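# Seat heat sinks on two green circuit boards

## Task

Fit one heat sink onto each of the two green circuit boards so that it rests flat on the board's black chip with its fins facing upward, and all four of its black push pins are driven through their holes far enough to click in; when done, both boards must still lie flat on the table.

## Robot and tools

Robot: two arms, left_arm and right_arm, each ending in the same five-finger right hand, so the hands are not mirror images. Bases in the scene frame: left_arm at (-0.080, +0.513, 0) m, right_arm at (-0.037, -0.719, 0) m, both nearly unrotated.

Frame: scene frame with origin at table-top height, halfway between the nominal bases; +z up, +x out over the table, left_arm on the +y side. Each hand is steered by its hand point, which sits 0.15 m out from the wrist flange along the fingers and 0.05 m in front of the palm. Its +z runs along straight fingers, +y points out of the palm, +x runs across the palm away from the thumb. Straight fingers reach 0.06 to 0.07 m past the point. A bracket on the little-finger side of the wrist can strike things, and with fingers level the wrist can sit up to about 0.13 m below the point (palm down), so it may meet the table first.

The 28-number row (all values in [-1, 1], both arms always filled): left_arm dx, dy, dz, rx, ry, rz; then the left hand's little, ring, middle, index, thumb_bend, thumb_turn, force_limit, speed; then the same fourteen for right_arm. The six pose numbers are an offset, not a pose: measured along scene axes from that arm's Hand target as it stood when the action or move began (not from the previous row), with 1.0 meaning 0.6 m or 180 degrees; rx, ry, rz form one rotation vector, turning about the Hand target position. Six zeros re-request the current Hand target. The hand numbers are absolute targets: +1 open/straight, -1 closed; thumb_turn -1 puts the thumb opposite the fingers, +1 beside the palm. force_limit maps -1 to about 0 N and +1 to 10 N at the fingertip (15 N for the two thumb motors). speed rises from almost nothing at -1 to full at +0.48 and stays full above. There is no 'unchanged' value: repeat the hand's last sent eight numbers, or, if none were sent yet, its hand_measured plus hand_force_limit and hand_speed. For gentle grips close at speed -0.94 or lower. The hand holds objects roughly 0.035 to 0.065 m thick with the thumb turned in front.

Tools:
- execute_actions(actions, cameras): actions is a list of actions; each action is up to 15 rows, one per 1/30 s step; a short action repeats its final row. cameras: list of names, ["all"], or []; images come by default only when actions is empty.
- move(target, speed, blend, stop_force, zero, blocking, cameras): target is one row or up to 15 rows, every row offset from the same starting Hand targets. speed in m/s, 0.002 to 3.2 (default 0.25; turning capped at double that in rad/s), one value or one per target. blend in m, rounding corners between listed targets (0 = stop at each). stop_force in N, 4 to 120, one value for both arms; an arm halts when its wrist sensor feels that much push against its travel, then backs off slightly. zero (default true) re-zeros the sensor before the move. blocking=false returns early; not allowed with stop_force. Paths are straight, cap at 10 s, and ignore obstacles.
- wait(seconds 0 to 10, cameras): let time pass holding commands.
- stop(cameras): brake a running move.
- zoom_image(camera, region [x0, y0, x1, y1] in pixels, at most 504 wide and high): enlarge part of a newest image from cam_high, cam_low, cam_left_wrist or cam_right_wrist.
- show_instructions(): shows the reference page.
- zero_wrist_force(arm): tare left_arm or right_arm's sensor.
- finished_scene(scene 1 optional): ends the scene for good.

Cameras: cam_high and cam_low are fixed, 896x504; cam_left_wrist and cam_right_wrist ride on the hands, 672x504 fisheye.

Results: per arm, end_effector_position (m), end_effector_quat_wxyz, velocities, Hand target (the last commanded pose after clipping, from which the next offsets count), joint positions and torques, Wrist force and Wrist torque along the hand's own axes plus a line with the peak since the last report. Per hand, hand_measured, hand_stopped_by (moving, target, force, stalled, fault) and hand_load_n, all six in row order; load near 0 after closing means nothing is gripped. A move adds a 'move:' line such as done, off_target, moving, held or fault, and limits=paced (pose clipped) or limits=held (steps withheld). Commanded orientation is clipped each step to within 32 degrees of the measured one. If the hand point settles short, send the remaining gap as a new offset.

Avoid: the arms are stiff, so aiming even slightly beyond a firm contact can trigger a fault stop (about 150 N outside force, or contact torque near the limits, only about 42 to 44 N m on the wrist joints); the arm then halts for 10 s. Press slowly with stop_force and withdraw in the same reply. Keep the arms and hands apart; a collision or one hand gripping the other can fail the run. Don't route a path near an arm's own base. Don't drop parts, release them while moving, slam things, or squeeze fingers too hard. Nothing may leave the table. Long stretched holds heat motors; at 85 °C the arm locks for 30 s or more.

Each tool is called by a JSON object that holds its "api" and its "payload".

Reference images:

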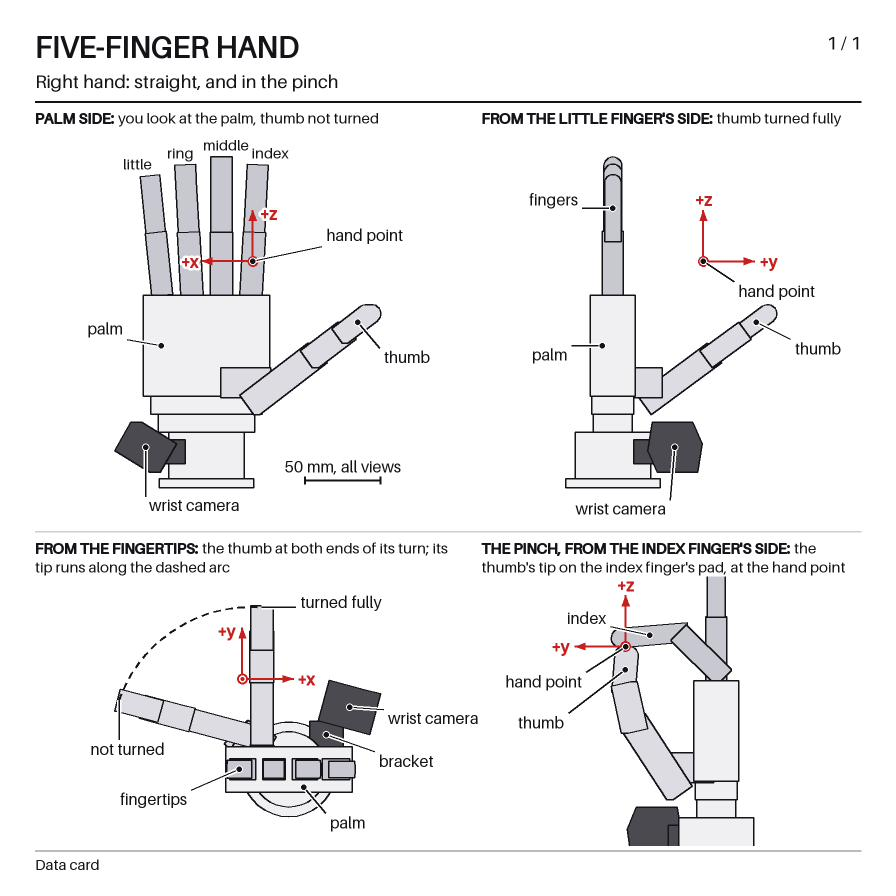

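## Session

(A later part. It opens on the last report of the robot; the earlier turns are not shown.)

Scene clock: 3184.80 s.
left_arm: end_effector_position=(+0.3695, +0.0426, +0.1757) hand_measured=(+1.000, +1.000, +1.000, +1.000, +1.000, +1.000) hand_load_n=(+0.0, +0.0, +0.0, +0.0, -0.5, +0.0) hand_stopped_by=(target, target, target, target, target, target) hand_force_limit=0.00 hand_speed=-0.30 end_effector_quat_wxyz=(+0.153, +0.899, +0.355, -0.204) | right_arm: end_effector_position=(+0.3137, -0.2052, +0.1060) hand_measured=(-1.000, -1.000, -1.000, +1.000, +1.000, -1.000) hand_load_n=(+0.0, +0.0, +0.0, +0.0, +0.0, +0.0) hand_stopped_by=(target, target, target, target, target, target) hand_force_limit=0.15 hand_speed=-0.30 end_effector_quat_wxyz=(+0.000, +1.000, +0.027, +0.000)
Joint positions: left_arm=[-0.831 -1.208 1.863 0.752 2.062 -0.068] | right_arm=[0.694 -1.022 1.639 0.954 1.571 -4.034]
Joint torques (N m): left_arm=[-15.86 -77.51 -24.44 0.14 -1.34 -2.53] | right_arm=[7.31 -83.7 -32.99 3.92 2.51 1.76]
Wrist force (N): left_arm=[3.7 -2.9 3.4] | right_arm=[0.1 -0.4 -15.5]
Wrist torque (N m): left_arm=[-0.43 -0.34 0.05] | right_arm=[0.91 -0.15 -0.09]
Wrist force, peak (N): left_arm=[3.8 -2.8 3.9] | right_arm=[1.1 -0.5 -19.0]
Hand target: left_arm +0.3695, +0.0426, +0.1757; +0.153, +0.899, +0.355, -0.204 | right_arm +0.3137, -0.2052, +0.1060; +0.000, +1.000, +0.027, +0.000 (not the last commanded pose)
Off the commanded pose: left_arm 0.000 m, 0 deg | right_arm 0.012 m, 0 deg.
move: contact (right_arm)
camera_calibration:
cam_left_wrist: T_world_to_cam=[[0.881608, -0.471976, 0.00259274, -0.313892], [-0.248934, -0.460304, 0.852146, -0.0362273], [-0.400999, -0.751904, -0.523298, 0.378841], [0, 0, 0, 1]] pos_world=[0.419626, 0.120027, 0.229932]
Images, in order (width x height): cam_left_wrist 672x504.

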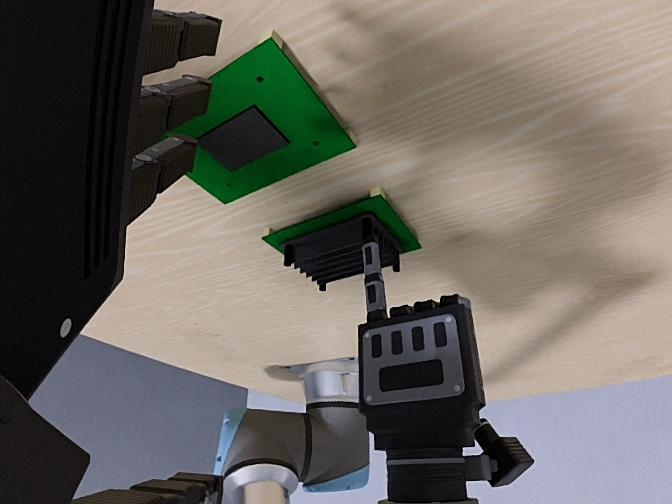

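{"api": "move", "payload": {"target": [[0,0,0,0,0,0, 1,1,1,1,1,1,0,-0.3, 0,0,-0.02,0,0,0, -1,-1,-1,1,1,-1,0.15,-0.3]], "speed": 0.004, "stop_force": 22, "zero": false}}

{"api": "move", "payload": {"target": [[0,0,0,0,0,0, 1,1,1,1,1,1,0,-0.3, 0,0,-0.02,0,0,0, -1,-1,-1,1,1,-1,0.15,-0.3]], "speed": 0.004, "stop_force": 30, "zero": false, "cameras": ["cam_left_wrist"]}}

{"api": "zoom_image", "payload": {"camera": "cam_left_wrist", "region": [250, 180, 430, 320]}}

Scene clock: 3197.87 s.
left_arm: end_effector_position=(+0.3695, +0.0426, +0.1757) hand_measured=(+1.000, +1.000, +1.000, +1.000, +1.000, +1.000) hand_load_n=(+0.0, +0.0, +0.0, +0.0, +0.0, +0.0) hand_stopped_by=(target, target, target, target, target, target) hand_force_limit=0.00 hand_speed=-0.30 end_effector_quat_wxyz=(+0.153, +0.899, +0.355, -0.204) | right_arm: end_effector_position=(+0.3138, -0.2051, +0.1056) hand_measured=(-1.000, -1.000, -1.000, +1.000, +1.000, -1.000) hand_load_n=(+0.0, +0.0, +0.0, +0.0, +0.0, +0.0) hand_stopped_by=(target, target, target, target, target, target) hand_force_limit=0.15 hand_speed=-0.30 end_effector_quat_wxyz=(+0.000, +1.000, +0.027, +0.000)
Joint positions: left_arm=[-0.831 -1.208 1.863 0.752 2.062 -0.068] | right_arm=[0.694 -1.022 1.639 0.953 1.571 -4.034]
Joint torques (N m): left_arm=[-13.77 -78.56 -24.55 0.1 -1.37 -3.03] | right_arm=[6.71 -78.53 -30.1 1.57 2.52 1.63]
Wrist force (N): left_arm=[3.9 -2.9 3.4] | right_arm=[1.6 -0.7 -23.0]
Wrist torque (N m): left_arm=[-0.42 -0.37 0.06] | right_arm=[1.41 -0.08 0.01]
Wrist force, peak (N): left_arm=[3.9 -2.9 3.9] | right_arm=[2.5 -1.3 -25.0]
Hand target: left_arm +0.3695, +0.0426, +0.1757; +0.153, +0.899, +0.355, -0.204 | right_arm +0.3138, -0.2051, +0.1056; +0.000, +1.000, +0.027, +0.000 (not the last commanded pose)
Off the commanded pose: left_arm 0.000 m, 0 deg | right_arm 0.012 m, 0 deg.
move: contact (right_arm)

Scene clock: 3199.50 s.
left_arm: end_effector_position=(+0.3695, +0.0426, +0.1757) hand_measured=(+1.000, +1.000, +1.000, +1.000, +1.000, +1.000) hand_load_n=(+0.0, +0.0, -0.5, +0.0, +0.0, +0.0) hand_stopped_by=(target, target, target, target, target, target) hand_force_limit=0.00 hand_speed=-0.30 end_effector_quat_wxyz=(+0.153, +0.899, +0.355, -0.204) | right_arm: end_effector_position=(+0.3139, -0.2050, +0.1051) hand_measured=(-1.000, -1.000, -1.000, +1.000, +1.000, -1.000) hand_load_n=(+0.0, +0.0, +0.0, +0.0, +0.0, +0.0) hand_stopped_by=(target, target, target, target, target, target) hand_force_limit=0.15 hand_speed=-0.30 end_effector_quat_wxyz=(+0.000, +1.000, +0.027, +0.000)
Joint positions: left_arm=[-0.831 -1.208 1.863 0.752 2.062 -0.068] | right_arm=[0.694 -1.022 1.639 0.952 1.571 -4.034]
Joint torques (N m): left_arm=[-17 -80.91 -25.34 0.37 -1.25 -3.02] | right_arm=[6.96 -72.79 -26.06 1.7 2.64 1.63]
Wrist force (N): left_arm=[3.6 -3.1 3.5] | right_arm=[3.7 -2.7 -30.5]
Wrist torque (N m): left_arm=[-0.45 -0.33 0.03] | right_arm=[1.96 -0.07 0.14]
Wrist force, peak (N): left_arm=[3.9 -2.8 3.6] | right_arm=[4.3 -2.9 -34.0]
Hand target: left_arm +0.3695, +0.0426, +0.1757; +0.153, +0.899, +0.355, -0.204 | right_arm +0.3139, -0.2050, +0.1051; +0.000, +1.000, +0.027, +0.000 (not the last commanded pose)
Off the commanded pose: left_arm 0.000 m, 0 deg | right_arm 0.011 m, 0 deg.
move: contact (right_arm)
camera_calibration:
cam_left_wrist: T_world_to_cam=[[0.881608, -0.471976, 0.00259274, -0.313892], [-0.248934, -0.460304, 0.852146, -0.0362273], [-0.400999, -0.751904, -0.523298, 0.378841], [0, 0, 0, 1]] pos_world=[0.419626, 0.120027, 0.229932]
Images, in order (width x height): cam_left_wrist 672x504.

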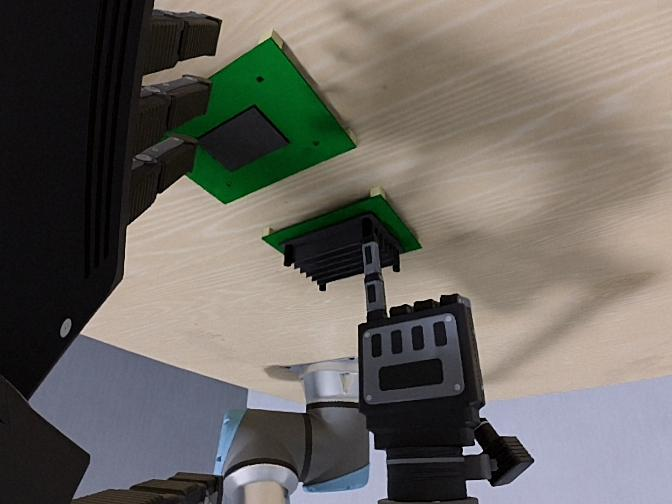

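Scaled by 2.800 from the camera's 672x504 image, which has a finer 960x720 frame.

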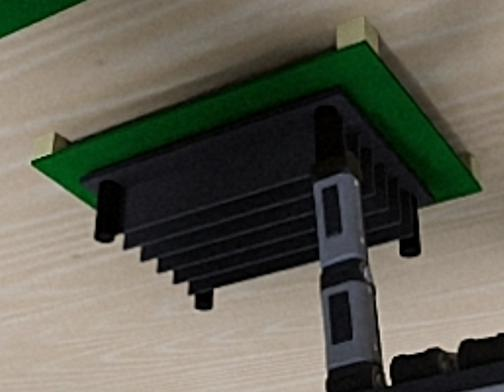

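{"api": "move", "payload": {"target": [[0,0,0,0,0,0, 1,1,1,1,1,1,0,-0.3, 0,0,-0.02,0,0,0, -1,-1,-1,1,1,-1,0.15,-0.3]], "speed": 0.004, "stop_force": 40, "zero": false}}

{"api": "move", "payload": {"target": [[0,0,0,0,0,0, 1,1,1,1,1,1,0,-0.3, 0,0,-0.02,0,0,0, -1,-1,-1,1,1,-1,0.15,-0.3]], "speed": 0.004, "stop_force": 50, "zero": false, "cameras": ["cam_left_wrist"]}}

{"api": "zoom_image", "payload": {"camera": "cam_left_wrist", "region": [250, 180, 430, 320]}}

Scene clock: 3222.63 s.
left_arm: end_effector_position=(+0.3695, +0.0426, +0.1757) hand_measured=(+1.000, +1.000, +1.000, +1.000, +1.000, +1.000) hand_load_n=(+0.0, +0.0, +0.0, +0.0, +0.0, +0.0) hand_stopped_by=(target, target, target, target, target, target) hand_force_limit=0.00 hand_speed=-0.30 end_effector_quat_wxyz=(+0.153, +0.899, +0.355, -0.204) | right_arm: end_effector_position=(+0.3140, -0.2049, +0.1046) hand_measured=(-1.000, -1.000, -1.000, +1.000, +1.000, -1.000) hand_load_n=(+0.0, +0.0, +0.0, +1.0, +0.0, +0.0) hand_stopped_by=(target, target, target, target, target, target) hand_force_limit=0.15 hand_speed=-0.30 end_effector_quat_wxyz=(+0.000, +1.000, +0.027, +0.001)
Joint positions: left_arm=[-0.831 -1.208 1.863 0.752 2.062 -0.068] | right_arm=[0.694 -1.021 1.639 0.951 1.571 -4.034]
Joint torques (N m): left_arm=[-18.49 -78.03 -25.76 0.71 -1.27 -2.62] | right_arm=[7.11 -66.65 -20.97 1.55 2.42 1.36]
Wrist force (N): left_arm=[3.5 -2.7 3.7] | right_arm=[5.6 -4.3 -40.6]
Wrist torque (N m): left_arm=[-0.42 -0.32 0.05] | right_arm=[2.65 0.01 0.26]
Wrist force, peak (N): left_arm=[4.1 -2.9 3.9] | right_arm=[5.8 -4.8 -43.2]
Hand target: left_arm +0.3695, +0.0426, +0.1757; +0.153, +0.899, +0.355, -0.204 | right_arm +0.3140, -0.2049, +0.1046; +0.000, +1.000, +0.027, +0.001 (not the last commanded pose)
Off the commanded pose: left_arm 0.000 m, 0 deg | right_arm 0.011 m, 0 deg.
move: contact (right_arm)

Scene clock: 3224.30 s.
left_arm: end_effector_position=(+0.3695, +0.0426, +0.1757) hand_measured=(+1.000, +1.000, +1.000, +1.000, +1.000, +1.000) hand_load_n=(+0.0, +0.0, +0.0, +0.0, +0.0, +0.0) hand_stopped_by=(target, target, target, target, target, target) hand_force_limit=0.00 hand_speed=-0.30 end_effector_quat_wxyz=(+0.153, +0.899, +0.355, -0.204) | right_arm: end_effector_position=(+0.3141, -0.2048, +0.1040) hand_measured=(-1.000, -1.000, -1.000, +1.000, +1.000, -1.000) hand_load_n=(+0.0, +0.0, +0.0, +1.0, +0.0, +0.0) hand_stopped_by=(target, target, target, target, target, target) hand_force_limit=0.15 hand_speed=-0.30 end_effector_quat_wxyz=(-0.001, +1.000, +0.027, +0.001)
Joint positions: left_arm=[-0.831 -1.208 1.863 0.752 2.062 -0.068] | right_arm=[0.694 -1.021 1.639 0.95 1.571 -4.034]
Joint torques (N m): left_arm=[-14.18 -76.24 -24 0.22 -1.4 -2.97] | right_arm=[7.11 -58.34 -15.64 1.75 2.58 1.57]
Wrist force (N): left_arm=[3.6 -2.4 3.5] | right_arm=[8.3 -6.8 -52.3]
Wrist torque (N m): left_arm=[-0.37 -0.34 0.06] | right_arm=[3.50 0.08 0.44]
Wrist force, peak (N): left_arm=[4.2 -3.2 3.6] | right_arm=[8.6 -7.6 -55.1]
Hand target: left_arm +0.3695, +0.0426, +0.1757; +0.153, +0.899, +0.355, -0.204 | right_arm +0.3141, -0.2048, +0.1040; -0.001, +1.000, +0.027, +0.001 (not the last commanded pose)
Off the commanded pose: left_arm 0.000 m, 0 deg | right_arm 0.011 m, 0 deg.
move: contact (right_arm)
camera_calibration:
cam_left_wrist: T_world_to_cam=[[0.881608, -0.471976, 0.00259274, -0.313892], [-0.248934, -0.460304, 0.852146, -0.0362273], [-0.400999, -0.751904, -0.523298, 0.378841], [0, 0, 0, 1]] pos_world=[0.419626, 0.120027, 0.229932]
Images, in order (width x height): cam_left_wrist 672x504.

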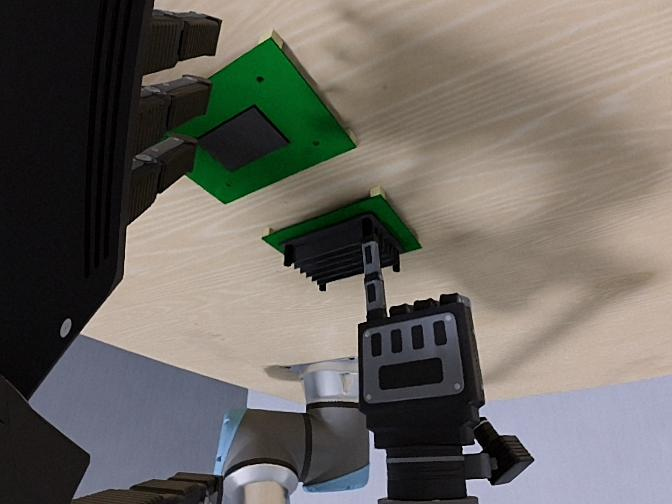

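Scaled by 2.800 from the camera's 672x504 image, which has a finer 960x720 frame.

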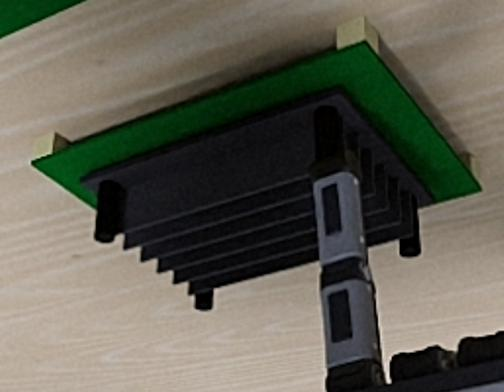

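{"api": "move", "payload": {"target": [[0,0,0,0,0,0, 1,1,1,1,1,1,0,-0.3, 0,0,0.03,0,0,0, -1,-1,-1,1,1,-1,0.15,-0.3]], "speed": 0.015, "cameras": ["cam_left_wrist"]}}

{"api": "zoom_image", "payload": {"camera": "cam_left_wrist", "region": [310, 190, 430, 310]}}

Scene clock: 3240.27 s.
left_arm: end_effector_position=(+0.3695, +0.0426, +0.1757) hand_measured=(+1.000, +1.000, +1.000, +1.000, +1.000, +1.000) hand_load_n=(-0.5, +0.0, +0.0, +0.0, -0.5, +0.0) hand_stopped_by=(target, target, target, target, target, target) hand_force_limit=0.00 hand_speed=-0.30 end_effector_quat_wxyz=(+0.153, +0.899, +0.355, -0.204) | right_arm: end_effector_position=(+0.3141, -0.2048, +0.1217) hand_measured=(-1.000, -1.000, -1.000, +1.000, +1.000, -1.000) hand_load_n=(+0.0, +0.0, +0.0, +0.0, +0.0, +0.0) hand_stopped_by=(target, target, target, target, target, target) hand_force_limit=0.15 hand_speed=-0.30 end_effector_quat_wxyz=(-0.001, +1.000, +0.027, +0.001)
Joint positions: left_arm=[-0.831 -1.208 1.863 0.752 2.062 -0.068] | right_arm=[0.694 -1.037 1.629 0.977 1.571 -4.034]
Joint torques (N m): left_arm=[-12.62 -78.31 -24.82 0.82 -1.21 -3.17] | right_arm=[6.56 -92.01 -38.44 7.26 2.56 0.99]
Wrist force (N): left_arm=[3.9 -2.9 3.7] | right_arm=[0.1 -0.2 0.5]
Wrist torque (N m): left_arm=[-0.44 -0.38 0.06] | right_arm=[-0.02 -0.06 -0.08]
Wrist force, peak (N): left_arm=[4.1 -3.2 3.6] | right_arm=[8.3 -6.8 -52.9]
Hand target: left_arm +0.3695, +0.0426, +0.1757; +0.153, +0.899, +0.355, -0.204 | right_arm +0.3141, -0.2048, +0.1220; -0.001, +1.000, +0.027, +0.001
Off the commanded pose: left_arm 0.000 m, 0 deg | right_arm 0.000 m, 0 deg.
move: done
camera_calibration:
cam_left_wrist: T_world_to_cam=[[0.881608, -0.471976, 0.00259274, -0.313892], [-0.248934, -0.460304, 0.852146, -0.0362273], [-0.400999, -0.751904, -0.523298, 0.378841], [0, 0, 0, 1]] pos_world=[0.419626, 0.120027, 0.229932]
Images, in order (width x height): cam_left_wrist 672x504.

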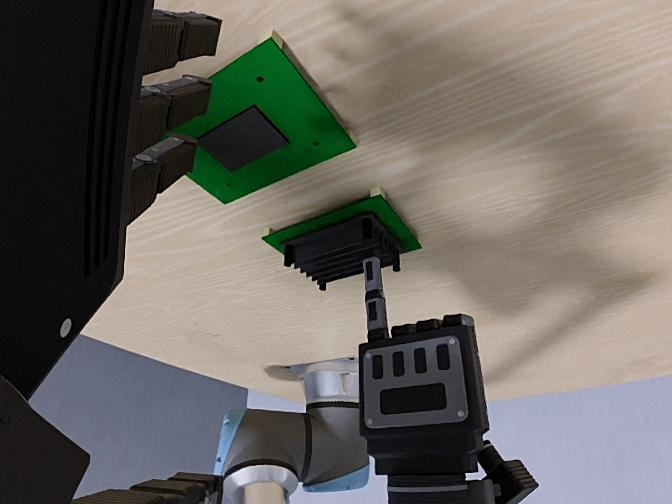

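Scaled by 4.200 from the camera's 672x504 image, which has a finer 960x720 frame.

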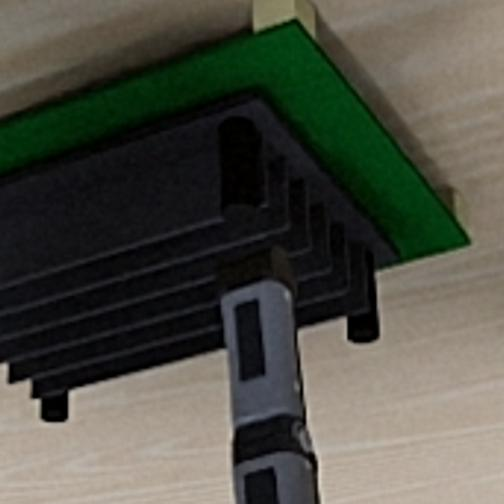

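{"api": "move", "payload": {"target": [[0,0,0,0,0,0, 1,1,1,1,1,1,0,-0.3, 0,0,0.02,0.0,0.0,0, -1,-1,-1,1,1,-1,0.15,-0.3],[0,0,0,0,0,0, 1,1,1,1,1,1,0,-0.3, -0.1573,-0.1253,0.02,0,0,0, -1,-1,-1,1,1,-1,0.15,-0.3],[0,0,0,0,0,0, 1,1,1,1,1,1,0,-0.3, -0.1573,-0.1253,-0.0167,0,0,0, -1,-1,-1,1,1,-1,0.15,-0.3]], "speed": 0.07, "blend": [0.005,0.005,0], "cameras": ["cam_left_wrist"]}}

{"api": "zoom_image", "payload": {"camera": "cam_left_wrist", "region": [260, 210, 380, 330]}}

Scene clock: 3260.47 s.
left_arm: end_effector_position=(+0.3695, +0.0426, +0.1757) hand_measured=(+1.000, +1.000, +1.000, +1.000, +1.000, +1.000) hand_load_n=(+0.0, +0.0, +0.0, +0.0, +0.0, +0.0) hand_stopped_by=(target, target, target, target, target, target) hand_force_limit=0.00 hand_speed=-0.30 end_effector_quat_wxyz=(+0.153, +0.899, +0.355, -0.204) | right_arm: end_effector_position=(+0.2198, -0.2800, +0.1122) hand_measured=(-1.000, -1.000, -1.000, +1.000, +1.000, -1.000) hand_load_n=(+0.0, +0.0, +0.0, +0.0, +0.0, +0.0) hand_stopped_by=(target, target, target, target, target, target) hand_force_limit=0.15 hand_speed=-0.30 end_effector_quat_wxyz=(-0.001, +1.000, +0.027, +0.001)
Joint positions: left_arm=[-0.831 -1.208 1.863 0.752 2.062 -0.068] | right_arm=[0.708 -1.184 1.885 0.868 1.571 -4.02]
Joint torques (N m): left_arm=[-13.43 -77.07 -23.97 0.56 -1.19 -3.05] | right_arm=[6.68 -44.95 -16.67 0.15 -0.17 1.79]
Wrist force (N): left_arm=[4.0 -2.9 3.9] | right_arm=[-0.3 -0.4 -0.1]
Wrist torque (N m): left_arm=[-0.46 -0.39 0.06] | right_arm=[-0.04 0.02 -0.10]
Wrist force, peak (N): left_arm=[4.0 -2.9 3.9] | right_arm=[0.4 -0.5 0.9]
Hand target: left_arm +0.3695, +0.0426, +0.1757; +0.153, +0.899, +0.355, -0.204 | right_arm +0.2198, -0.2800, +0.1119; -0.001, +1.000, +0.027, +0.001
Off the commanded pose: left_arm 0.000 m, 0 deg | right_arm 0.000 m, 0 deg.
move: done
camera_calibration:
cam_left_wrist: T_world_to_cam=[[0.881608, -0.471976, 0.00259274, -0.313892], [-0.248934, -0.460304, 0.852146, -0.0362273], [-0.400999, -0.751904, -0.523298, 0.378841], [0, 0, 0, 1]] pos_world=[0.419626, 0.120027, 0.229932]
Images, in order (width x height): cam_left_wrist 672x504.

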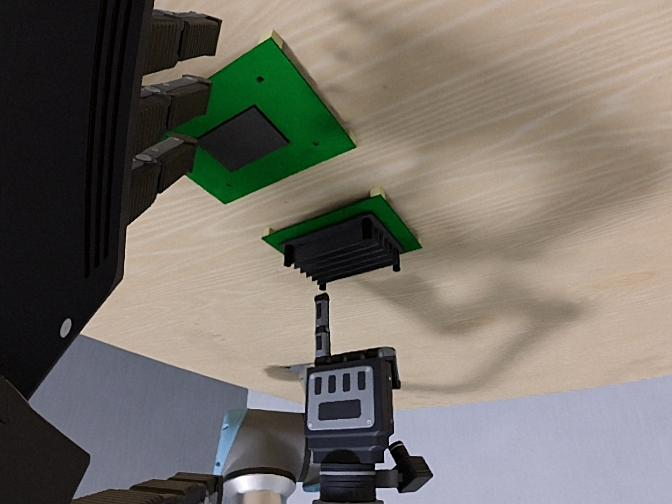

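Scaled by 4.200 from the camera's 672x504 image, which has a finer 960x720 frame.

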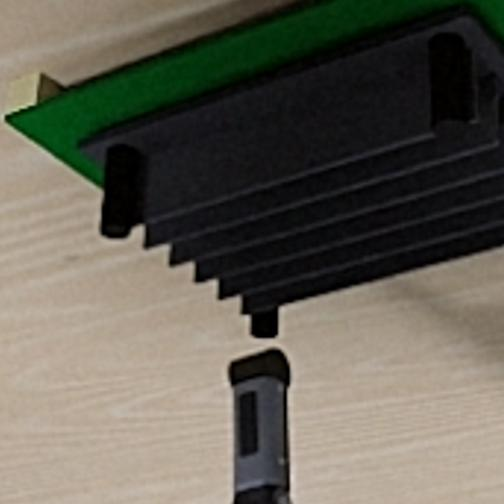

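{"api": "move", "payload": {"target": [[0,0,0,0,0,0, 1,1,1,1,1,1,0,-0.3, 0,0,-0.03,0,0,0, -1,-1,-1,1,1,-1,0.15,-0.3]], "speed": 0.006, "stop_force": 6}}

{"api": "move", "payload": {"target": [[0,0,0,0,0,0, 1,1,1,1,1,1,0,-0.3, 0,0,-0.02,0,0,0, -1,-1,-1,1,1,-1,0.15,-0.3]], "speed": 0.005, "stop_force": 20, "zero": false, "cameras": ["cam_left_wrist"]}}

{"api": "zoom_image", "payload": {"camera": "cam_left_wrist", "region": [260, 210, 380, 330]}}

Scene clock: 3281.17 s.
left_arm: end_effector_position=(+0.3695, +0.0426, +0.1757) hand_measured=(+1.000, +1.000, +1.000, +1.000, +1.000, +1.000) hand_load_n=(+0.0, +0.0, +0.0, +0.0, +0.0, +0.0) hand_stopped_by=(target, target, target, target, target, target) hand_force_limit=0.00 hand_speed=-0.30 end_effector_quat_wxyz=(+0.153, +0.899, +0.355, -0.204) | right_arm: end_effector_position=(+0.2198, -0.2800, +0.1064) hand_measured=(-1.000, -1.000, -1.000, +1.000, +1.000, -1.000) hand_load_n=(+0.0, +0.0, +0.0, -1.0, +0.0, +0.0) hand_stopped_by=(target, target, target, target, target, target) hand_force_limit=0.15 hand_speed=-0.30 end_effector_quat_wxyz=(-0.001, +1.000, +0.027, +0.001)
Joint positions: left_arm=[-0.831 -1.208 1.863 0.752 2.062 -0.068] | right_arm=[0.708 -1.178 1.888 0.859 1.571 -4.02]
Joint torques (N m): left_arm=[-14.06 -78.44 -24.75 0.25 -1.11 -2.87] | right_arm=[6.93 -76.18 -34.29 4.98 -2.21 1.6]
Wrist force (N): left_arm=[3.5 -2.6 3.8] | right_arm=[-1.3 0.3 -7.1]
Wrist torque (N m): left_arm=[-0.40 -0.32 0.04] | right_arm=[0.35 -0.06 -0.16]
Wrist force, peak (N): left_arm=[3.9 -2.9 3.8] | right_arm=[-0.6 -0.2 -11.5]
Hand target: left_arm +0.3695, +0.0426, +0.1757; +0.153, +0.899, +0.355, -0.204 | right_arm +0.2198, -0.2800, +0.1064; -0.001, +1.000, +0.027, +0.001 (not the last commanded pose)
Off the commanded pose: left_arm 0.000 m, 0 deg | right_arm 0.012 m, 0 deg.
move: contact (right_arm)

Scene clock: 3282.70 s.
left_arm: end_effector_position=(+0.3695, +0.0426, +0.1757) hand_measured=(+1.000, +1.000, +1.000, +1.000, +1.000, +1.000) hand_load_n=(+0.0, +0.0, +0.0, +0.0, +0.0, +0.5) hand_stopped_by=(target, target, target, target, target, target) hand_force_limit=0.00 hand_speed=-0.30 end_effector_quat_wxyz=(+0.153, +0.899, +0.355, -0.204) | right_arm: end_effector_position=(+0.2199, -0.2799, +0.1058) hand_measured=(-1.000, -1.000, -1.000, +1.000, +1.000, -1.000) hand_load_n=(+0.5, +0.0, +0.0, -0.5, +0.0, +0.0) hand_stopped_by=(target, target, target, target, target, target) hand_force_limit=0.15 hand_speed=-0.30 end_effector_quat_wxyz=(-0.001, +1.000, +0.027, +0.001)
Joint positions: left_arm=[-0.831 -1.208 1.863 0.752 2.062 -0.068] | right_arm=[0.708 -1.177 1.888 0.857 1.571 -4.02]
Joint torques (N m): left_arm=[-14.43 -79.04 -24.98 0.72 -1.24 -2.75] | right_arm=[6.33 -68.23 -29.51 1.67 -2.07 1.84]
Wrist force (N): left_arm=[3.6 -2.8 3.4] | right_arm=[0.0 0.1 -20.9]
Wrist torque (N m): left_arm=[-0.40 -0.33 0.05] | right_arm=[1.21 -0.05 -0.09]
Wrist force, peak (N): left_arm=[3.8 -2.8 3.9] | right_arm=[0.3 -0.4 -25.2]
Hand target: left_arm +0.3695, +0.0426, +0.1757; +0.153, +0.899, +0.355, -0.204 | right_arm +0.2199, -0.2799, +0.1058; -0.001, +1.000, +0.027, +0.001 (not the last commanded pose)
Off the commanded pose: left_arm 0.000 m, 0 deg | right_arm 0.011 m, 0 deg.
move: contact (right_arm)
camera_calibration:
cam_left_wrist: T_world_to_cam=[[0.881608, -0.471976, 0.00259274, -0.313892], [-0.248934, -0.460304, 0.852146, -0.0362273], [-0.400999, -0.751904, -0.523298, 0.378841], [0, 0, 0, 1]] pos_world=[0.419626, 0.120027, 0.229932]
Images, in order (width x height): cam_left_wrist 672x504.

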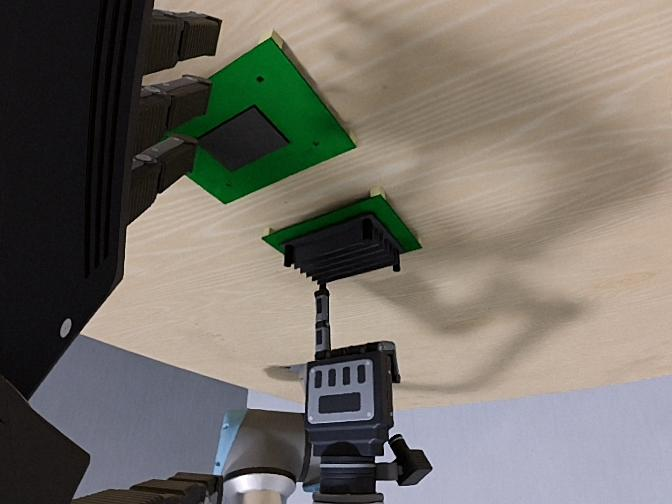

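Scaled by 4.200 from the camera's 672x504 image, which has a finer 960x720 frame.

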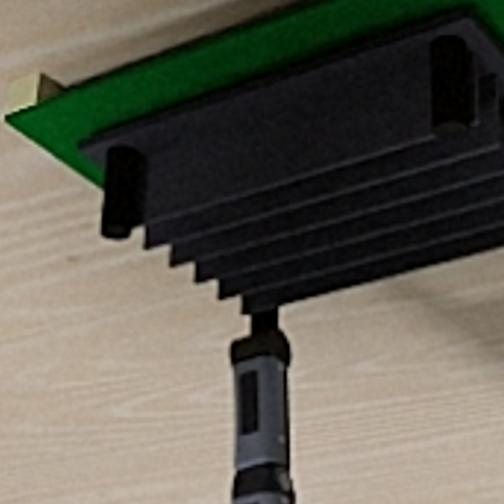

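{"api": "move", "payload": {"target": [[0,0,0,0,0,0, 1,1,1,1,1,1,0,-0.3, 0,0,-0.02,0,0,0, -1,-1,-1,1,1,-1,0.15,-0.3]], "speed": 0.004, "stop_force": 40, "zero": false}}

{"api": "move", "payload": {"target": [[0,0,0,0,0,0, 1,1,1,1,1,1,0,-0.3, 0,0,0.03,0,0,0, -1,-1,-1,1,1,-1,0.15,-0.3]], "speed": 0.015, "cameras": ["cam_left_wrist"]}}

{"api": "zoom_image", "payload": {"camera": "cam_left_wrist", "region": [250, 180, 430, 320]}}

Scene clock: 3299.47 s.
left_arm: end_effector_position=(+0.3695, +0.0426, +0.1757) hand_measured=(+1.000, +1.000, +1.000, +1.000, +1.000, +1.000) hand_load_n=(+0.0, +0.0, +0.0, +0.0, +0.0, +0.0) hand_stopped_by=(target, target, target, target, target, target) hand_force_limit=0.00 hand_speed=-0.30 end_effector_quat_wxyz=(+0.153, +0.899, +0.355, -0.204) | right_arm: end_effector_position=(+0.2200, -0.2798, +0.1050) hand_measured=(-1.000, -1.000, -1.000, +1.000, +1.000, -1.000) hand_load_n=(+0.0, +0.0, +0.0, +0.5, +0.0, +0.0) hand_stopped_by=(target, target, target, target, target, target) hand_force_limit=0.15 hand_speed=-0.30 end_effector_quat_wxyz=(-0.001, +1.000, +0.027, +0.001)
Joint positions: left_arm=[-0.831 -1.208 1.863 0.752 2.062 -0.068] | right_arm=[0.708 -1.176 1.889 0.856 1.571 -4.02]
Joint torques (N m): left_arm=[-15.48 -78.68 -25.23 0.59 -1.18 -3.02] | right_arm=[6.28 -57.63 -21.92 1.6 -2.06 1.78]
Wrist force (N): left_arm=[3.5 -2.6 3.6] | right_arm=[3.2 -1.1 -40.7]
Wrist torque (N m): left_arm=[-0.39 -0.31 0.04] | right_arm=[2.57 0.21 0.12]
Wrist force, peak (N): left_arm=[3.6 -3.5 3.7] | right_arm=[4.1 -2.0 -44.9]
Hand target: left_arm +0.3695, +0.0426, +0.1757; +0.153, +0.899, +0.355, -0.204 | right_arm +0.2200, -0.2798, +0.1050; -0.001, +1.000, +0.027, +0.001 (not the last commanded pose)
Off the commanded pose: left_arm 0.000 m, 0 deg | right_arm 0.011 m, 0 deg.
move: contact (right_arm)

Scene clock: 3301.00 s.
left_arm: end_effector_position=(+0.3695, +0.0426, +0.1757) hand_measured=(+1.000, +1.000, +1.000, +1.000, +1.000, +1.000) hand_load_n=(+0.0, +0.0, +0.0, -0.5, +0.0, +0.0) hand_stopped_by=(target, target, target, target, target, target) hand_force_limit=0.00 hand_speed=-0.30 end_effector_quat_wxyz=(+0.153, +0.899, +0.355, -0.204) | right_arm: end_effector_position=(+0.2200, -0.2798, +0.1228) hand_measured=(-1.000, -1.000, -1.000, +1.000, +1.000, -1.000) hand_load_n=(+0.0, +0.0, +0.0, +0.0, +0.0, +0.0) hand_stopped_by=(target, target, target, target, target, target) hand_force_limit=0.15 hand_speed=-0.30 end_effector_quat_wxyz=(-0.001, +1.000, +0.027, +0.001)
Joint positions: left_arm=[-0.831 -1.208 1.863 0.752 2.062 -0.068] | right_arm=[0.708 -1.196 1.878 0.886 1.571 -4.02]
Joint torques (N m): left_arm=[-16.52 -80.38 -24.33 0.2 -1.09 -2.9] | right_arm=[6.01 -77.74 -36.06 7.01 -2.34 1.34]
Wrist force (N): left_arm=[4.0 -2.7 3.1] | right_arm=[0.0 -0.3 0.5]
Wrist torque (N m): left_arm=[-0.38 -0.37 0.07] | right_arm=[-0.05 -0.03 -0.09]
Wrist force, peak (N): left_arm=[3.4 -3.3 3.9] | right_arm=[3.3 -1.5 -40.9]
Hand target: left_arm +0.3695, +0.0426, +0.1757; +0.153, +0.899, +0.355, -0.204 | right_arm +0.2200, -0.2798, +0.1230; -0.001, +1.000, +0.027, +0.001
Off the commanded pose: left_arm 0.000 m, 0 deg | right_arm 0.000 m, 0 deg.
move: done
camera_calibration:
cam_left_wrist: T_world_to_cam=[[0.881608, -0.471976, 0.00259274, -0.313892], [-0.248934, -0.460304, 0.852146, -0.0362273], [-0.400999, -0.751904, -0.523298, 0.378841], [0, 0, 0, 1]] pos_world=[0.419626, 0.120027, 0.229932]
Images, in order (width x height): cam_left_wrist 672x504.

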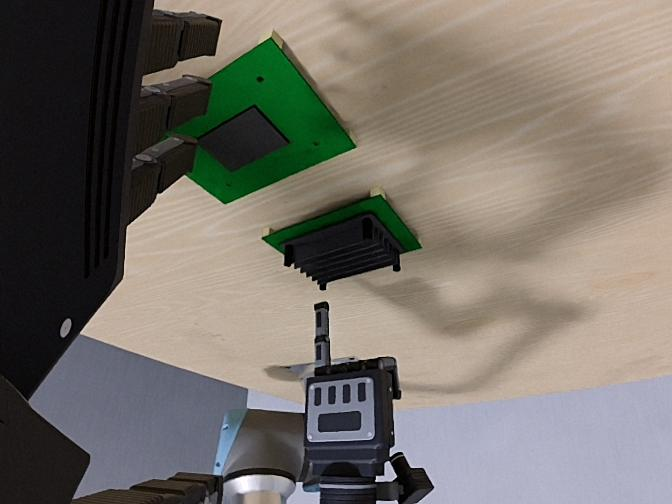

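Scaled by 2.800 from the camera's 672x504 image, which has a finer 960x720 frame.

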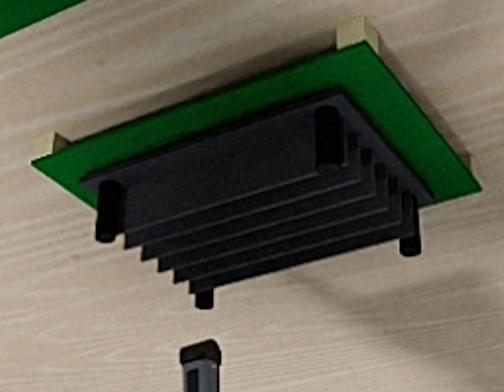

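{"api": "move", "payload": {"target": [[0,0,0,0,0,0, 1,1,1,1,1,1,0,-0.3, 0,0,0.02,0.0,0.0,0, -1,-1,-1,1,1,-1,0.15,-0.3],[0,0,0,0,0,0, 1,1,1,1,1,1,0,-0.3, -0.0063,0.1162,0.02,0,0,0, -1,-1,-1,1,1,-1,0.15,-0.3],[0,0,0,0,0,0, 1,1,1,1,1,1,0,-0.3, -0.0063,0.1162,-0.022,0,0,0, -1,-1,-1,1,1,-1,0.15,-0.3]], "speed": 0.07, "blend": [0.005,0.005,0], "cameras": ["cam_left_wrist"]}}

{"api": "zoom_image", "payload": {"camera": "cam_left_wrist", "region": [250, 200, 370, 320]}}

{"api": "move", "payload": {"target": [[0,0,0,0,0,0, 1,1,1,1,1,1,0,-0.3, 0,0,-0.03,0,0,0, -1,-1,-1,1,1,-1,0.15,-0.3]], "speed": 0.006, "stop_force": 6}}

{"api": "move", "payload": {"target": [[0,0,0,0,0,0, 1,1,1,1,1,1,0,-0.3, 0,0,-0.02,0,0,0, -1,-1,-1,1,1,-1,0.15,-0.3]], "speed": 0.005, "stop_force": 20, "zero": false, "cameras": ["cam_left_wrist"]}}

{"api": "zoom_image", "payload": {"camera": "cam_left_wrist", "region": [250, 200, 370, 320]}}

Scene clock: 3321.27 s.
left_arm: end_effector_position=(+0.3695, +0.0426, +0.1757) hand_measured=(+1.000, +1.000, +1.000, +1.000, +1.000, +1.000) hand_load_n=(+0.0, +0.0, +0.0, +0.0, +0.0, +0.0) hand_stopped_by=(target, target, target, target, target, target) hand_force_limit=0.00 hand_speed=-0.30 end_effector_quat_wxyz=(+0.153, +0.899, +0.355, -0.204) | right_arm: end_effector_position=(+0.2162, -0.2101, +0.1100) hand_measured=(-1.000, -1.000, -1.000, +1.000, +1.000, -1.000) hand_load_n=(+0.0, +0.5, +0.0, +0.0, +0.0, +0.0) hand_stopped_by=(target, target, target, target, target, target) hand_force_limit=0.15 hand_speed=-0.30 end_effector_quat_wxyz=(-0.001, +1.000, +0.027, +0.001)
Joint positions: left_arm=[-0.831 -1.208 1.863 0.752 2.062 -0.068] | right_arm=[0.797 -1.1 1.757 0.911 1.571 -3.931]
Joint torques (N m): left_arm=[-13.85 -79.83 -24.45 0.7 -0.98 -2.74] | right_arm=[8.01 -50.36 -18.08 0.22 2.86 1.89]
Wrist force (N): left_arm=[3.6 -3.2 3.4] | right_arm=[0.0 -0.3 0.7]
Wrist torque (N m): left_arm=[-0.46 -0.32 0.03] | right_arm=[-0.06 -0.07 -0.09]
Wrist force, peak (N): left_arm=[4.2 -2.9 3.6] | right_arm=[-0.1 -0.9 0.8]
Hand target: left_arm +0.3695, +0.0426, +0.1757; +0.153, +0.899, +0.355, -0.204 | right_arm +0.2162, -0.2101, +0.1098; -0.001, +1.000, +0.027, +0.001
Off the commanded pose: left_arm 0.000 m, 0 deg | right_arm 0.000 m, 0 deg.
move: done
camera_calibration:
cam_left_wrist: T_world_to_cam=[[0.881608, -0.471976, 0.00259274, -0.313892], [-0.248934, -0.460304, 0.852146, -0.0362273], [-0.400999, -0.751904, -0.523298, 0.378841], [0, 0, 0, 1]] pos_world=[0.419626, 0.120027, 0.229932]
Images, in order (width x height): cam_left_wrist 672x504.

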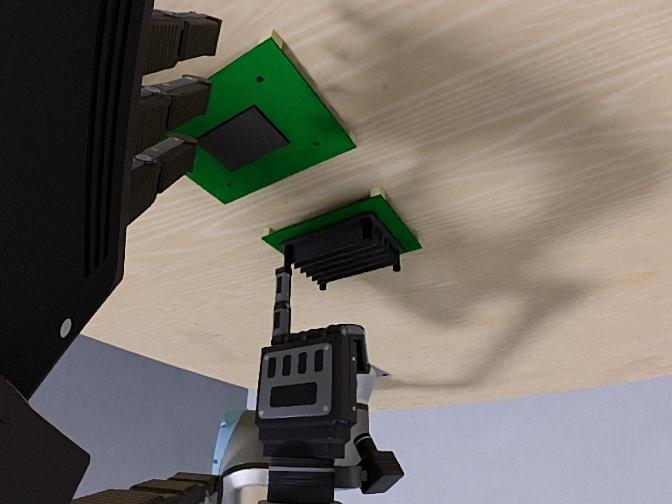

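Scaled by 4.200 from the camera's 672x504 image, which has a finer 960x720 frame.

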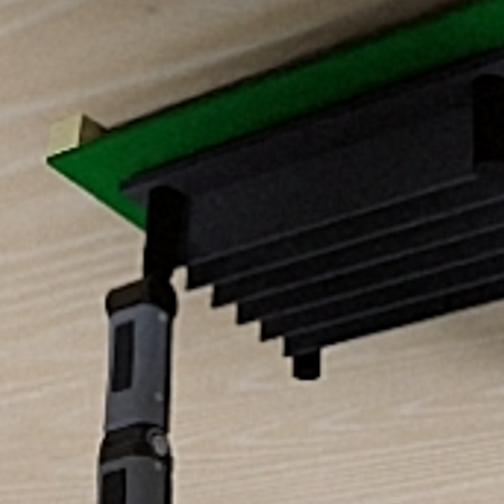

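Scene clock: 3323.27 s.
left_arm: end_effector_position=(+0.3695, +0.0426, +0.1757) hand_measured=(+1.000, +1.000, +1.000, +1.000, +1.000, +1.000) hand_load_n=(+0.0, +0.0, +0.0, +0.0, +0.0, +0.0) hand_stopped_by=(target, target, target, target, target, target) hand_force_limit=0.00 hand_speed=-0.30 end_effector_quat_wxyz=(+0.153, +0.899, +0.355, -0.204) | right_arm: end_effector_position=(+0.2162, -0.2101, +0.1064) hand_measured=(-1.000, -1.000, -1.000, +1.000, +1.000, -1.000) hand_load_n=(+0.0, +0.0, +0.0, +0.0, +0.0, +0.0) hand_stopped_by=(target, target, target, target, target, target) hand_force_limit=0.15 hand_speed=-0.30 end_effector_quat_wxyz=(-0.001, +1.000, +0.027, +0.001)
Joint positions: left_arm=[-0.831 -1.208 1.863 0.752 2.062 -0.068] | right_arm=[0.797 -1.096 1.759 0.906 1.571 -3.931]
Joint torques (N m): left_arm=[-14.2 -75.48 -25.24 0.82 -0.92 -3.12] | right_arm=[5.48 -83.9 -34.86 5.37 3.23 1.54]
Wrist force (N): left_arm=[3.5 -2.3 3.4] | right_arm=[-1.3 -0.4 -6.6]
Wrist torque (N m): left_arm=[-0.33 -0.30 0.05] | right_arm=[0.40 -0.11 -0.17]
Wrist force, peak (N): left_arm=[4.0 -2.5 3.9] | right_arm=[-0.8 -0.7 -10.0]
Hand target: left_arm +0.3695, +0.0426, +0.1757; +0.153, +0.899, +0.355, -0.204 | right_arm +0.2162, -0.2101, +0.1065; -0.001, +1.000, +0.027, +0.001 (not the last commanded pose)
Off the commanded pose: left_arm 0.000 m, 0 deg | right_arm 0.015 m, 0 deg.
move: contact (right_arm)

Scene clock: 3324.83 s.
left_arm: end_effector_position=(+0.3695, +0.0426, +0.1757) hand_measured=(+1.000, +1.000, +1.000, +1.000, +1.000, +1.000) hand_load_n=(+0.0, +0.0, +0.0, +0.0, +0.0, +0.0) hand_stopped_by=(target, target, target, target, target, target) hand_force_limit=0.00 hand_speed=-0.30 end_effector_quat_wxyz=(+0.153, +0.899, +0.355, -0.204) | right_arm: end_effector_position=(+0.2163, -0.2100, +0.1057) hand_measured=(-1.000, -1.000, -1.000, +1.000, +1.000, -1.000) hand_load_n=(+0.0, +0.5, +0.0, +0.0, +0.0, +0.0) hand_stopped_by=(target, target, target, target, target, target) hand_force_limit=0.15 hand_speed=-0.30 end_effector_quat_wxyz=(-0.001, +1.000, +0.027, +0.001)
Joint positions: left_arm=[-0.831 -1.208 1.863 0.752 2.062 -0.068] | right_arm=[0.797 -1.095 1.759 0.904 1.571 -3.931]
Joint torques (N m): left_arm=[-16.54 -76.99 -24.51 0.46 -1.31 -2.92] | right_arm=[5.41 -74.85 -29.45 1.55 3 1.64]
Wrist force (N): left_arm=[3.6 -3.1 3.1] | right_arm=[-0.6 -1.5 -21.4]
Wrist torque (N m): left_arm=[-0.45 -0.32 0.04] | right_arm=[1.32 -0.16 -0.13]
Wrist force, peak (N): left_arm=[4.1 -2.9 3.6] | right_arm=[-0.1 -2.8 -24.6]
Hand target: left_arm +0.3695, +0.0426, +0.1757; +0.153, +0.899, +0.355, -0.204 | right_arm +0.2163, -0.2100, +0.1057; -0.001, +1.000, +0.027, +0.001 (not the last commanded pose)
Off the commanded pose: left_arm 0.000 m, 0 deg | right_arm 0.011 m, 0 deg.
move: contact (right_arm)
camera_calibration:
cam_left_wrist: T_world_to_cam=[[0.881608, -0.471976, 0.00259274, -0.313892], [-0.248934, -0.460304, 0.852146, -0.0362273], [-0.400999, -0.751904, -0.523298, 0.378841], [0, 0, 0, 1]] pos_world=[0.419626, 0.120027, 0.229932]
Images, in order (width x height): cam_left_wrist 672x504.

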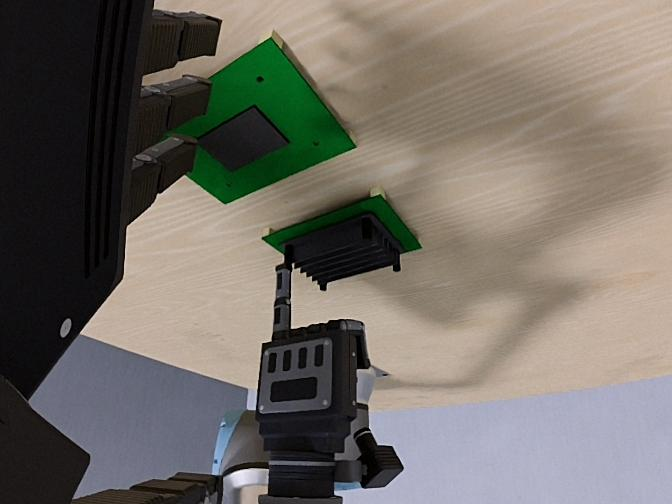

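Scaled by 4.200 from the camera's 672x504 image, which has a finer 960x720 frame.

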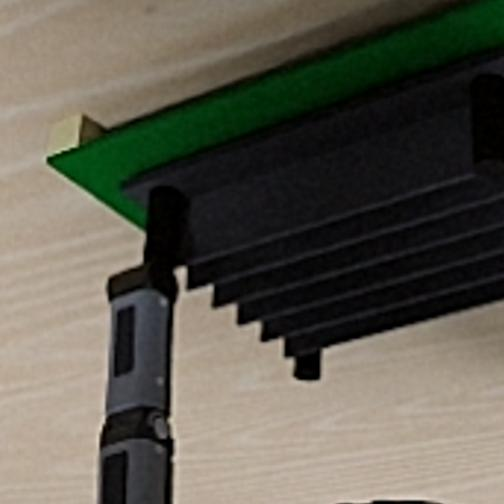

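{"api": "move", "payload": {"target": [[0,0,0,0,0,0, 1,1,1,1,1,1,0,-0.3, 0,0,-0.02,0,0,0, -1,-1,-1,1,1,-1,0.15,-0.3]], "speed": 0.005, "stop_force": 40, "zero": false}}

{"api": "move", "payload": {"target": [[0,0,0,0,0,0, 1,1,1,1,1,1,0,-0.3, 0,0,0.05,0.0,0.0,0, -1,-1,-1,1,1,-1,0.15,-0.3],[0,0,0,0,0,0, 1,1,1,1,1,1,0,-0.3, 0.165,-0.107,0.05,0,0,0, -1,-1,-1,1,1,-1,0.15,-0.3],[0,0,0,0,0,0, 1,1,1,1,1,1,0,-0.3, 0.165,-0.107,0.009,0,0,0, -1,-1,-1,1,1,-1,0.15,-0.3]], "speed": [0.02,0.08,0.06], "blend": [0.003,0.005,0], "cameras": ["cam_left_wrist"]}}

{"api": "zoom_image", "payload": {"camera": "cam_left_wrist", "region": [310, 200, 430, 320]}}

Scene clock: 3341.07 s.
left_arm: end_effector_position=(+0.3695, +0.0426, +0.1757) hand_measured=(+1.000, +1.000, +1.000, +1.000, +1.000, +1.000) hand_load_n=(+0.0, +0.0, +0.0, +0.0, +0.0, +0.0) hand_stopped_by=(target, target, target, target, target, target) hand_force_limit=0.00 hand_speed=-0.30 end_effector_quat_wxyz=(+0.153, +0.899, +0.355, -0.204) | right_arm: end_effector_position=(+0.2164, -0.2099, +0.1047) hand_measured=(-1.000, -1.000, -1.000, +1.000, +1.000, -1.000) hand_load_n=(+0.0, +0.0, +0.0, +1.0, -0.5, +0.0) hand_stopped_by=(target, target, target, target, target, target) hand_force_limit=0.15 hand_speed=-0.30 end_effector_quat_wxyz=(-0.001, +1.000, +0.027, +0.001)
Joint positions: left_arm=[-0.831 -1.208 1.863 0.752 2.062 -0.068] | right_arm=[0.797 -1.094 1.76 0.902 1.571 -3.931]
Joint torques (N m): left_arm=[-16.7 -76.84 -24.15 0.43 -1.16 -2.66] | right_arm=[5.28 -62.12 -21.83 1.73 3.18 1.58]
Wrist force (N): left_arm=[3.7 -3.1 3.6] | right_arm=[2.2 -5.8 -39.8]
Wrist torque (N m): left_arm=[-0.46 -0.34 0.04] | right_arm=[2.70 0.08 0.04]
Wrist force, peak (N): left_arm=[4.1 -3.0 3.4] | right_arm=[2.7 -6.6 -43.9]
Hand target: left_arm +0.3695, +0.0426, +0.1757; +0.153, +0.899, +0.355, -0.204 | right_arm +0.2164, -0.2099, +0.1047; -0.001, +1.000, +0.027, +0.001 (not the last commanded pose)
Off the commanded pose: left_arm 0.000 m, 0 deg | right_arm 0.011 m, 0 deg.
move: contact (right_arm)

Scene clock: 3344.93 s.
left_arm: end_effector_position=(+0.3695, +0.0426, +0.1757) hand_measured=(+1.000, +1.000, +1.000, +1.000, +1.000, +1.000) hand_load_n=(+0.0, +0.0, +0.0, +0.0, -0.5, +0.0) hand_stopped_by=(target, target, target, target, target, target) hand_force_limit=0.00 hand_speed=-0.30 end_effector_quat_wxyz=(+0.153, +0.899, +0.355, -0.204) | right_arm: end_effector_position=(+0.3154, -0.2741, +0.1104) hand_measured=(-1.000, -1.000, -1.000, +1.000, +1.000, -1.000) hand_load_n=(+0.0, +0.0, +0.0, +0.0, -0.5, +0.0) hand_stopped_by=(target, target, target, target, target, target) hand_force_limit=0.15 hand_speed=-0.30 end_effector_quat_wxyz=(-0.001, +1.000, +0.027, +0.001)
Joint positions: left_arm=[-0.831 -1.208 1.863 0.752 2.062 -0.068] | right_arm=[0.609 -1.104 1.763 0.909 1.571 -4.119]
Joint torques (N m): left_arm=[-13.54 -77.49 -25.66 0.39 -0.97 -2.51] | right_arm=[-10.61 -53.09 -16.94 0.56 -2.34 -2.35]
Wrist force (N): left_arm=[3.9 -2.5 3.3] | right_arm=[-0.3 -0.2 0.4]
Wrist torque (N m): left_arm=[-0.36 -0.37 0.07] | right_arm=[-0.03 0.01 0.08]
Wrist force, peak (N): left_arm=[3.8 -3.0 3.8] | right_arm=[2.3 -5.8 -40.5]
Hand target: left_arm +0.3695, +0.0426, +0.1757; +0.153, +0.899, +0.355, -0.204 | right_arm +0.3154, -0.2741, +0.1101; -0.001, +1.000, +0.027, +0.001
Off the commanded pose: left_arm 0.000 m, 0 deg | right_arm 0.000 m, 0 deg.
move: done
camera_calibration:
cam_left_wrist: T_world_to_cam=[[0.881608, -0.471976, 0.00259274, -0.313892], [-0.248934, -0.460304, 0.852146, -0.0362273], [-0.400999, -0.751904, -0.523298, 0.378841], [0, 0, 0, 1]] pos_world=[0.419626, 0.120027, 0.229932]
Images, in order (width x height): cam_left_wrist 672x504.

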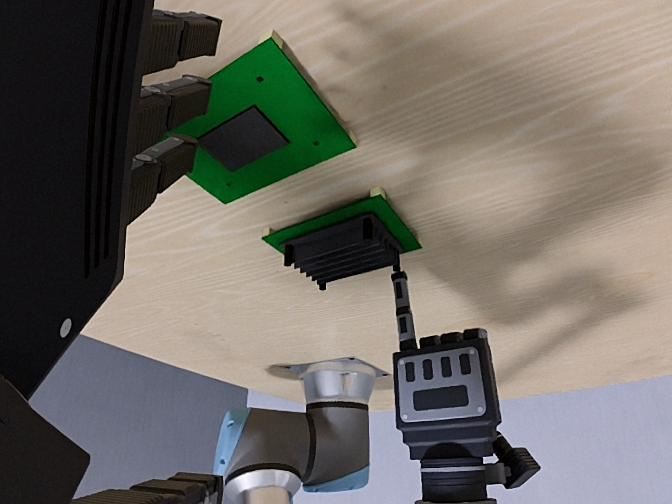

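Scaled by 4.200 from the camera's 672x504 image, which has a finer 960x720 frame.

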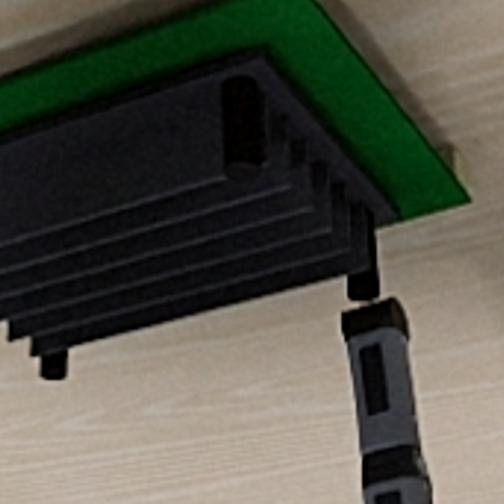

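{"api": "move", "payload": {"target": [[0,0,0,0,0,0, 1,1,1,1,1,1,0,-0.3, 0,0,-0.03,0,0,0, -1,-1,-1,1,1,-1,0.15,-0.3]], "speed": 0.006, "stop_force": 6}}

{"api": "move", "payload": {"target": [[0,0,0,0,0,0, 1,1,1,1,1,1,0,-0.3, 0,0,-0.02,0,0,0, -1,-1,-1,1,1,-1,0.15,-0.3]], "speed": 0.005, "stop_force": 40, "zero": false}}

{"api": "move", "payload": {"target": [[0,0,0,0,0,0, 1,1,1,1,1,1,0,-0.3, 0,0,0.2,0.0,0.0,0, -1,-1,-1,1,1,-1,0.15,-0.3]], "speed": 0.06, "cameras": ["cam_left_wrist"]}}

{"api": "zoom_image", "payload": {"camera": "cam_left_wrist", "region": [250, 180, 430, 320]}}

Scene clock: 3367.73 s.
left_arm: end_effector_position=(+0.3695, +0.0426, +0.1757) hand_measured=(+1.000, +1.000, +1.000, +1.000, +1.000, +1.000) hand_load_n=(+0.0, +0.0, +0.0, +0.0, -0.5, +0.0) hand_stopped_by=(target, target, target, target, target, target) hand_force_limit=0.00 hand_speed=-0.30 end_effector_quat_wxyz=(+0.153, +0.899, +0.355, -0.204) | right_arm: end_effector_position=(+0.3154, -0.2741, +0.1063) hand_measured=(-1.000, -1.000, -1.000, +1.000, +1.000, -1.000) hand_load_n=(+0.0, +0.0, +0.0, -1.0, -0.5, +0.0) hand_stopped_by=(target, target, target, target, target, target) hand_force_limit=0.15 hand_speed=-0.30 end_effector_quat_wxyz=(-0.001, +1.000, +0.027, +0.001)
Joint positions: left_arm=[-0.831 -1.208 1.863 0.752 2.062 -0.068] | right_arm=[0.609 -1.1 1.765 0.902 1.571 -4.119]
Joint torques (N m): left_arm=[-16.99 -78.2 -25.59 0.9 -0.93 -2.99] | right_arm=[-6.16 -82.01 -33.66 5.37 -2.31 -2.46]
Wrist force (N): left_arm=[3.9 -2.6 3.4] | right_arm=[0.4 0.0 -8.0]
Wrist torque (N m): left_arm=[-0.38 -0.37 0.07] | right_arm=[0.40 0.02 0.12]
Wrist force, peak (N): left_arm=[3.9 -3.0 3.8] | right_arm=[1.1 0.1 -12.3]
Hand target: left_arm +0.3695, +0.0426, +0.1757; +0.153, +0.899, +0.355, -0.204 | right_arm +0.3154, -0.2741, +0.1063; -0.001, +1.000, +0.027, +0.001 (not the last commanded pose)
Off the commanded pose: left_arm 0.000 m, 0 deg | right_arm 0.014 m, 0 deg.
move: contact (right_arm)

Scene clock: 3369.47 s.
left_arm: end_effector_position=(+0.3695, +0.0426, +0.1757) hand_measured=(+1.000, +1.000, +1.000, +1.000, +1.000, +1.000) hand_load_n=(+0.0, +0.0, +0.0, +0.0, +0.0, +0.0) hand_stopped_by=(target, target, target, target, target, target) hand_force_limit=0.00 hand_speed=-0.30 end_effector_quat_wxyz=(+0.153, +0.899, +0.355, -0.204) | right_arm: end_effector_position=(+0.3155, -0.2740, +0.1050) hand_measured=(-1.000, -1.000, -1.000, +1.000, +1.000, -1.000) hand_load_n=(+0.0, +0.0, +0.0, -0.5, +0.0, +0.0) hand_stopped_by=(target, target, target, target, target, target) hand_force_limit=0.15 hand_speed=-0.30 end_effector_quat_wxyz=(-0.001, +1.000, +0.027, +0.001)
Joint positions: left_arm=[-0.831 -1.208 1.863 0.752 2.062 -0.068] | right_arm=[0.609 -1.099 1.766 0.9 1.571 -4.119]
Joint torques (N m): left_arm=[-14.91 -77.88 -25.67 0.6 -0.75 -3.05] | right_arm=[-6.63 -61.65 -22.51 1.43 -2.5 -2.58]
Wrist force (N): left_arm=[3.4 -2.7 2.8] | right_arm=[5.3 -0.2 -40.8]
Wrist torque (N m): left_arm=[-0.36 -0.28 0.04] | right_arm=[2.35 0.10 0.41]
Wrist force, peak (N): left_arm=[3.8 -2.7 3.9] | right_arm=[6.3 -0.1 -44.6]
Hand target: left_arm +0.3695, +0.0426, +0.1757; +0.153, +0.899, +0.355, -0.204 | right_arm +0.3155, -0.2740, +0.1050; -0.001, +1.000, +0.027, +0.001 (not the last commanded pose)
Off the commanded pose: left_arm 0.000 m, 0 deg | right_arm 0.011 m, 0 deg.
move: contact (right_arm)

Scene clock: 3371.93 s.
left_arm: end_effector_position=(+0.3695, +0.0426, +0.1757) hand_measured=(+1.000, +1.000, +1.000, +1.000, +1.000, +1.000) hand_load_n=(+0.0, +0.0, +0.0, +0.0, -0.5, +0.0) hand_stopped_by=(target, target, target, target, target, target) hand_force_limit=0.00 hand_speed=-0.30 end_effector_quat_wxyz=(+0.153, +0.899, +0.355, -0.204) | right_arm: end_effector_position=(+0.3155, -0.2740, +0.2247) hand_measured=(-1.000, -1.000, -1.000, +1.000, +1.000, -1.000) hand_load_n=(+0.5, +0.0, +0.0, +0.0, +0.0, +0.0) hand_stopped_by=(target, target, target, target, target, target) hand_force_limit=0.15 hand_speed=-0.30 end_effector_quat_wxyz=(-0.001, +1.000, +0.027, +0.001)
Joint positions: left_arm=[-0.831 -1.208 1.863 0.752 2.062 -0.068] | right_arm=[0.609 -1.206 1.679 1.094 1.571 -4.119]
Joint torques (N m): left_arm=[-14.41 -78.66 -24.36 0.72 -1.21 -3.06] | right_arm=[2.29 -83.91 -39.3 7.5 -1.92 -1.21]
Wrist force (N): left_arm=[3.5 -3.2 3.6] | right_arm=[-0.1 -0.3 0.5]
Wrist torque (N m): left_arm=[-0.48 -0.32 0.03] | right_arm=[-0.03 -0.02 0.10]
Wrist force, peak (N): left_arm=[4.2 -2.9 3.5] | right_arm=[5.2 -0.3 -40.2]
Hand target: left_arm +0.3695, +0.0426, +0.1757; +0.153, +0.899, +0.355, -0.204 | right_arm +0.3155, -0.2740, +0.2250; -0.001, +1.000, +0.027, +0.001
Off the commanded pose: left_arm 0.000 m, 0 deg | right_arm 0.000 m, 0 deg.
move: done
camera_calibration:
cam_left_wrist: T_world_to_cam=[[0.881608, -0.471976, 0.00259274, -0.313892], [-0.248934, -0.460304, 0.852146, -0.0362273], [-0.400999, -0.751904, -0.523298, 0.378841], [0, 0, 0, 1]] pos_world=[0.419626, 0.120027, 0.229932]
Images, in order (width x height): cam_left_wrist 672x504.

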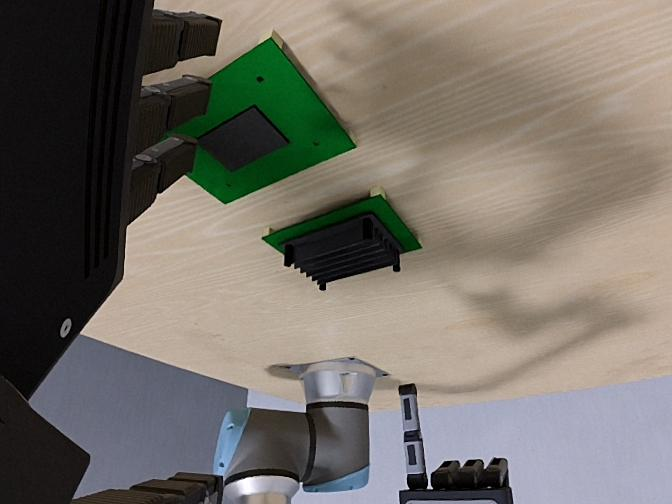

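Scaled by 2.800 from the camera's 672x504 image, which has a finer 960x720 frame.

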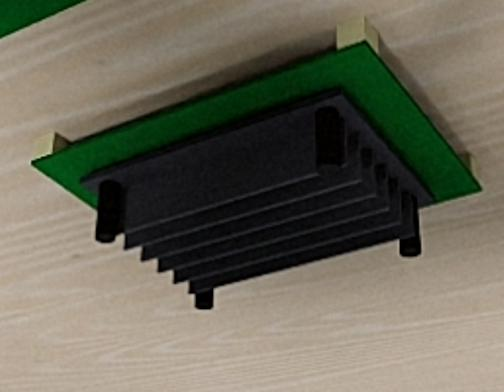

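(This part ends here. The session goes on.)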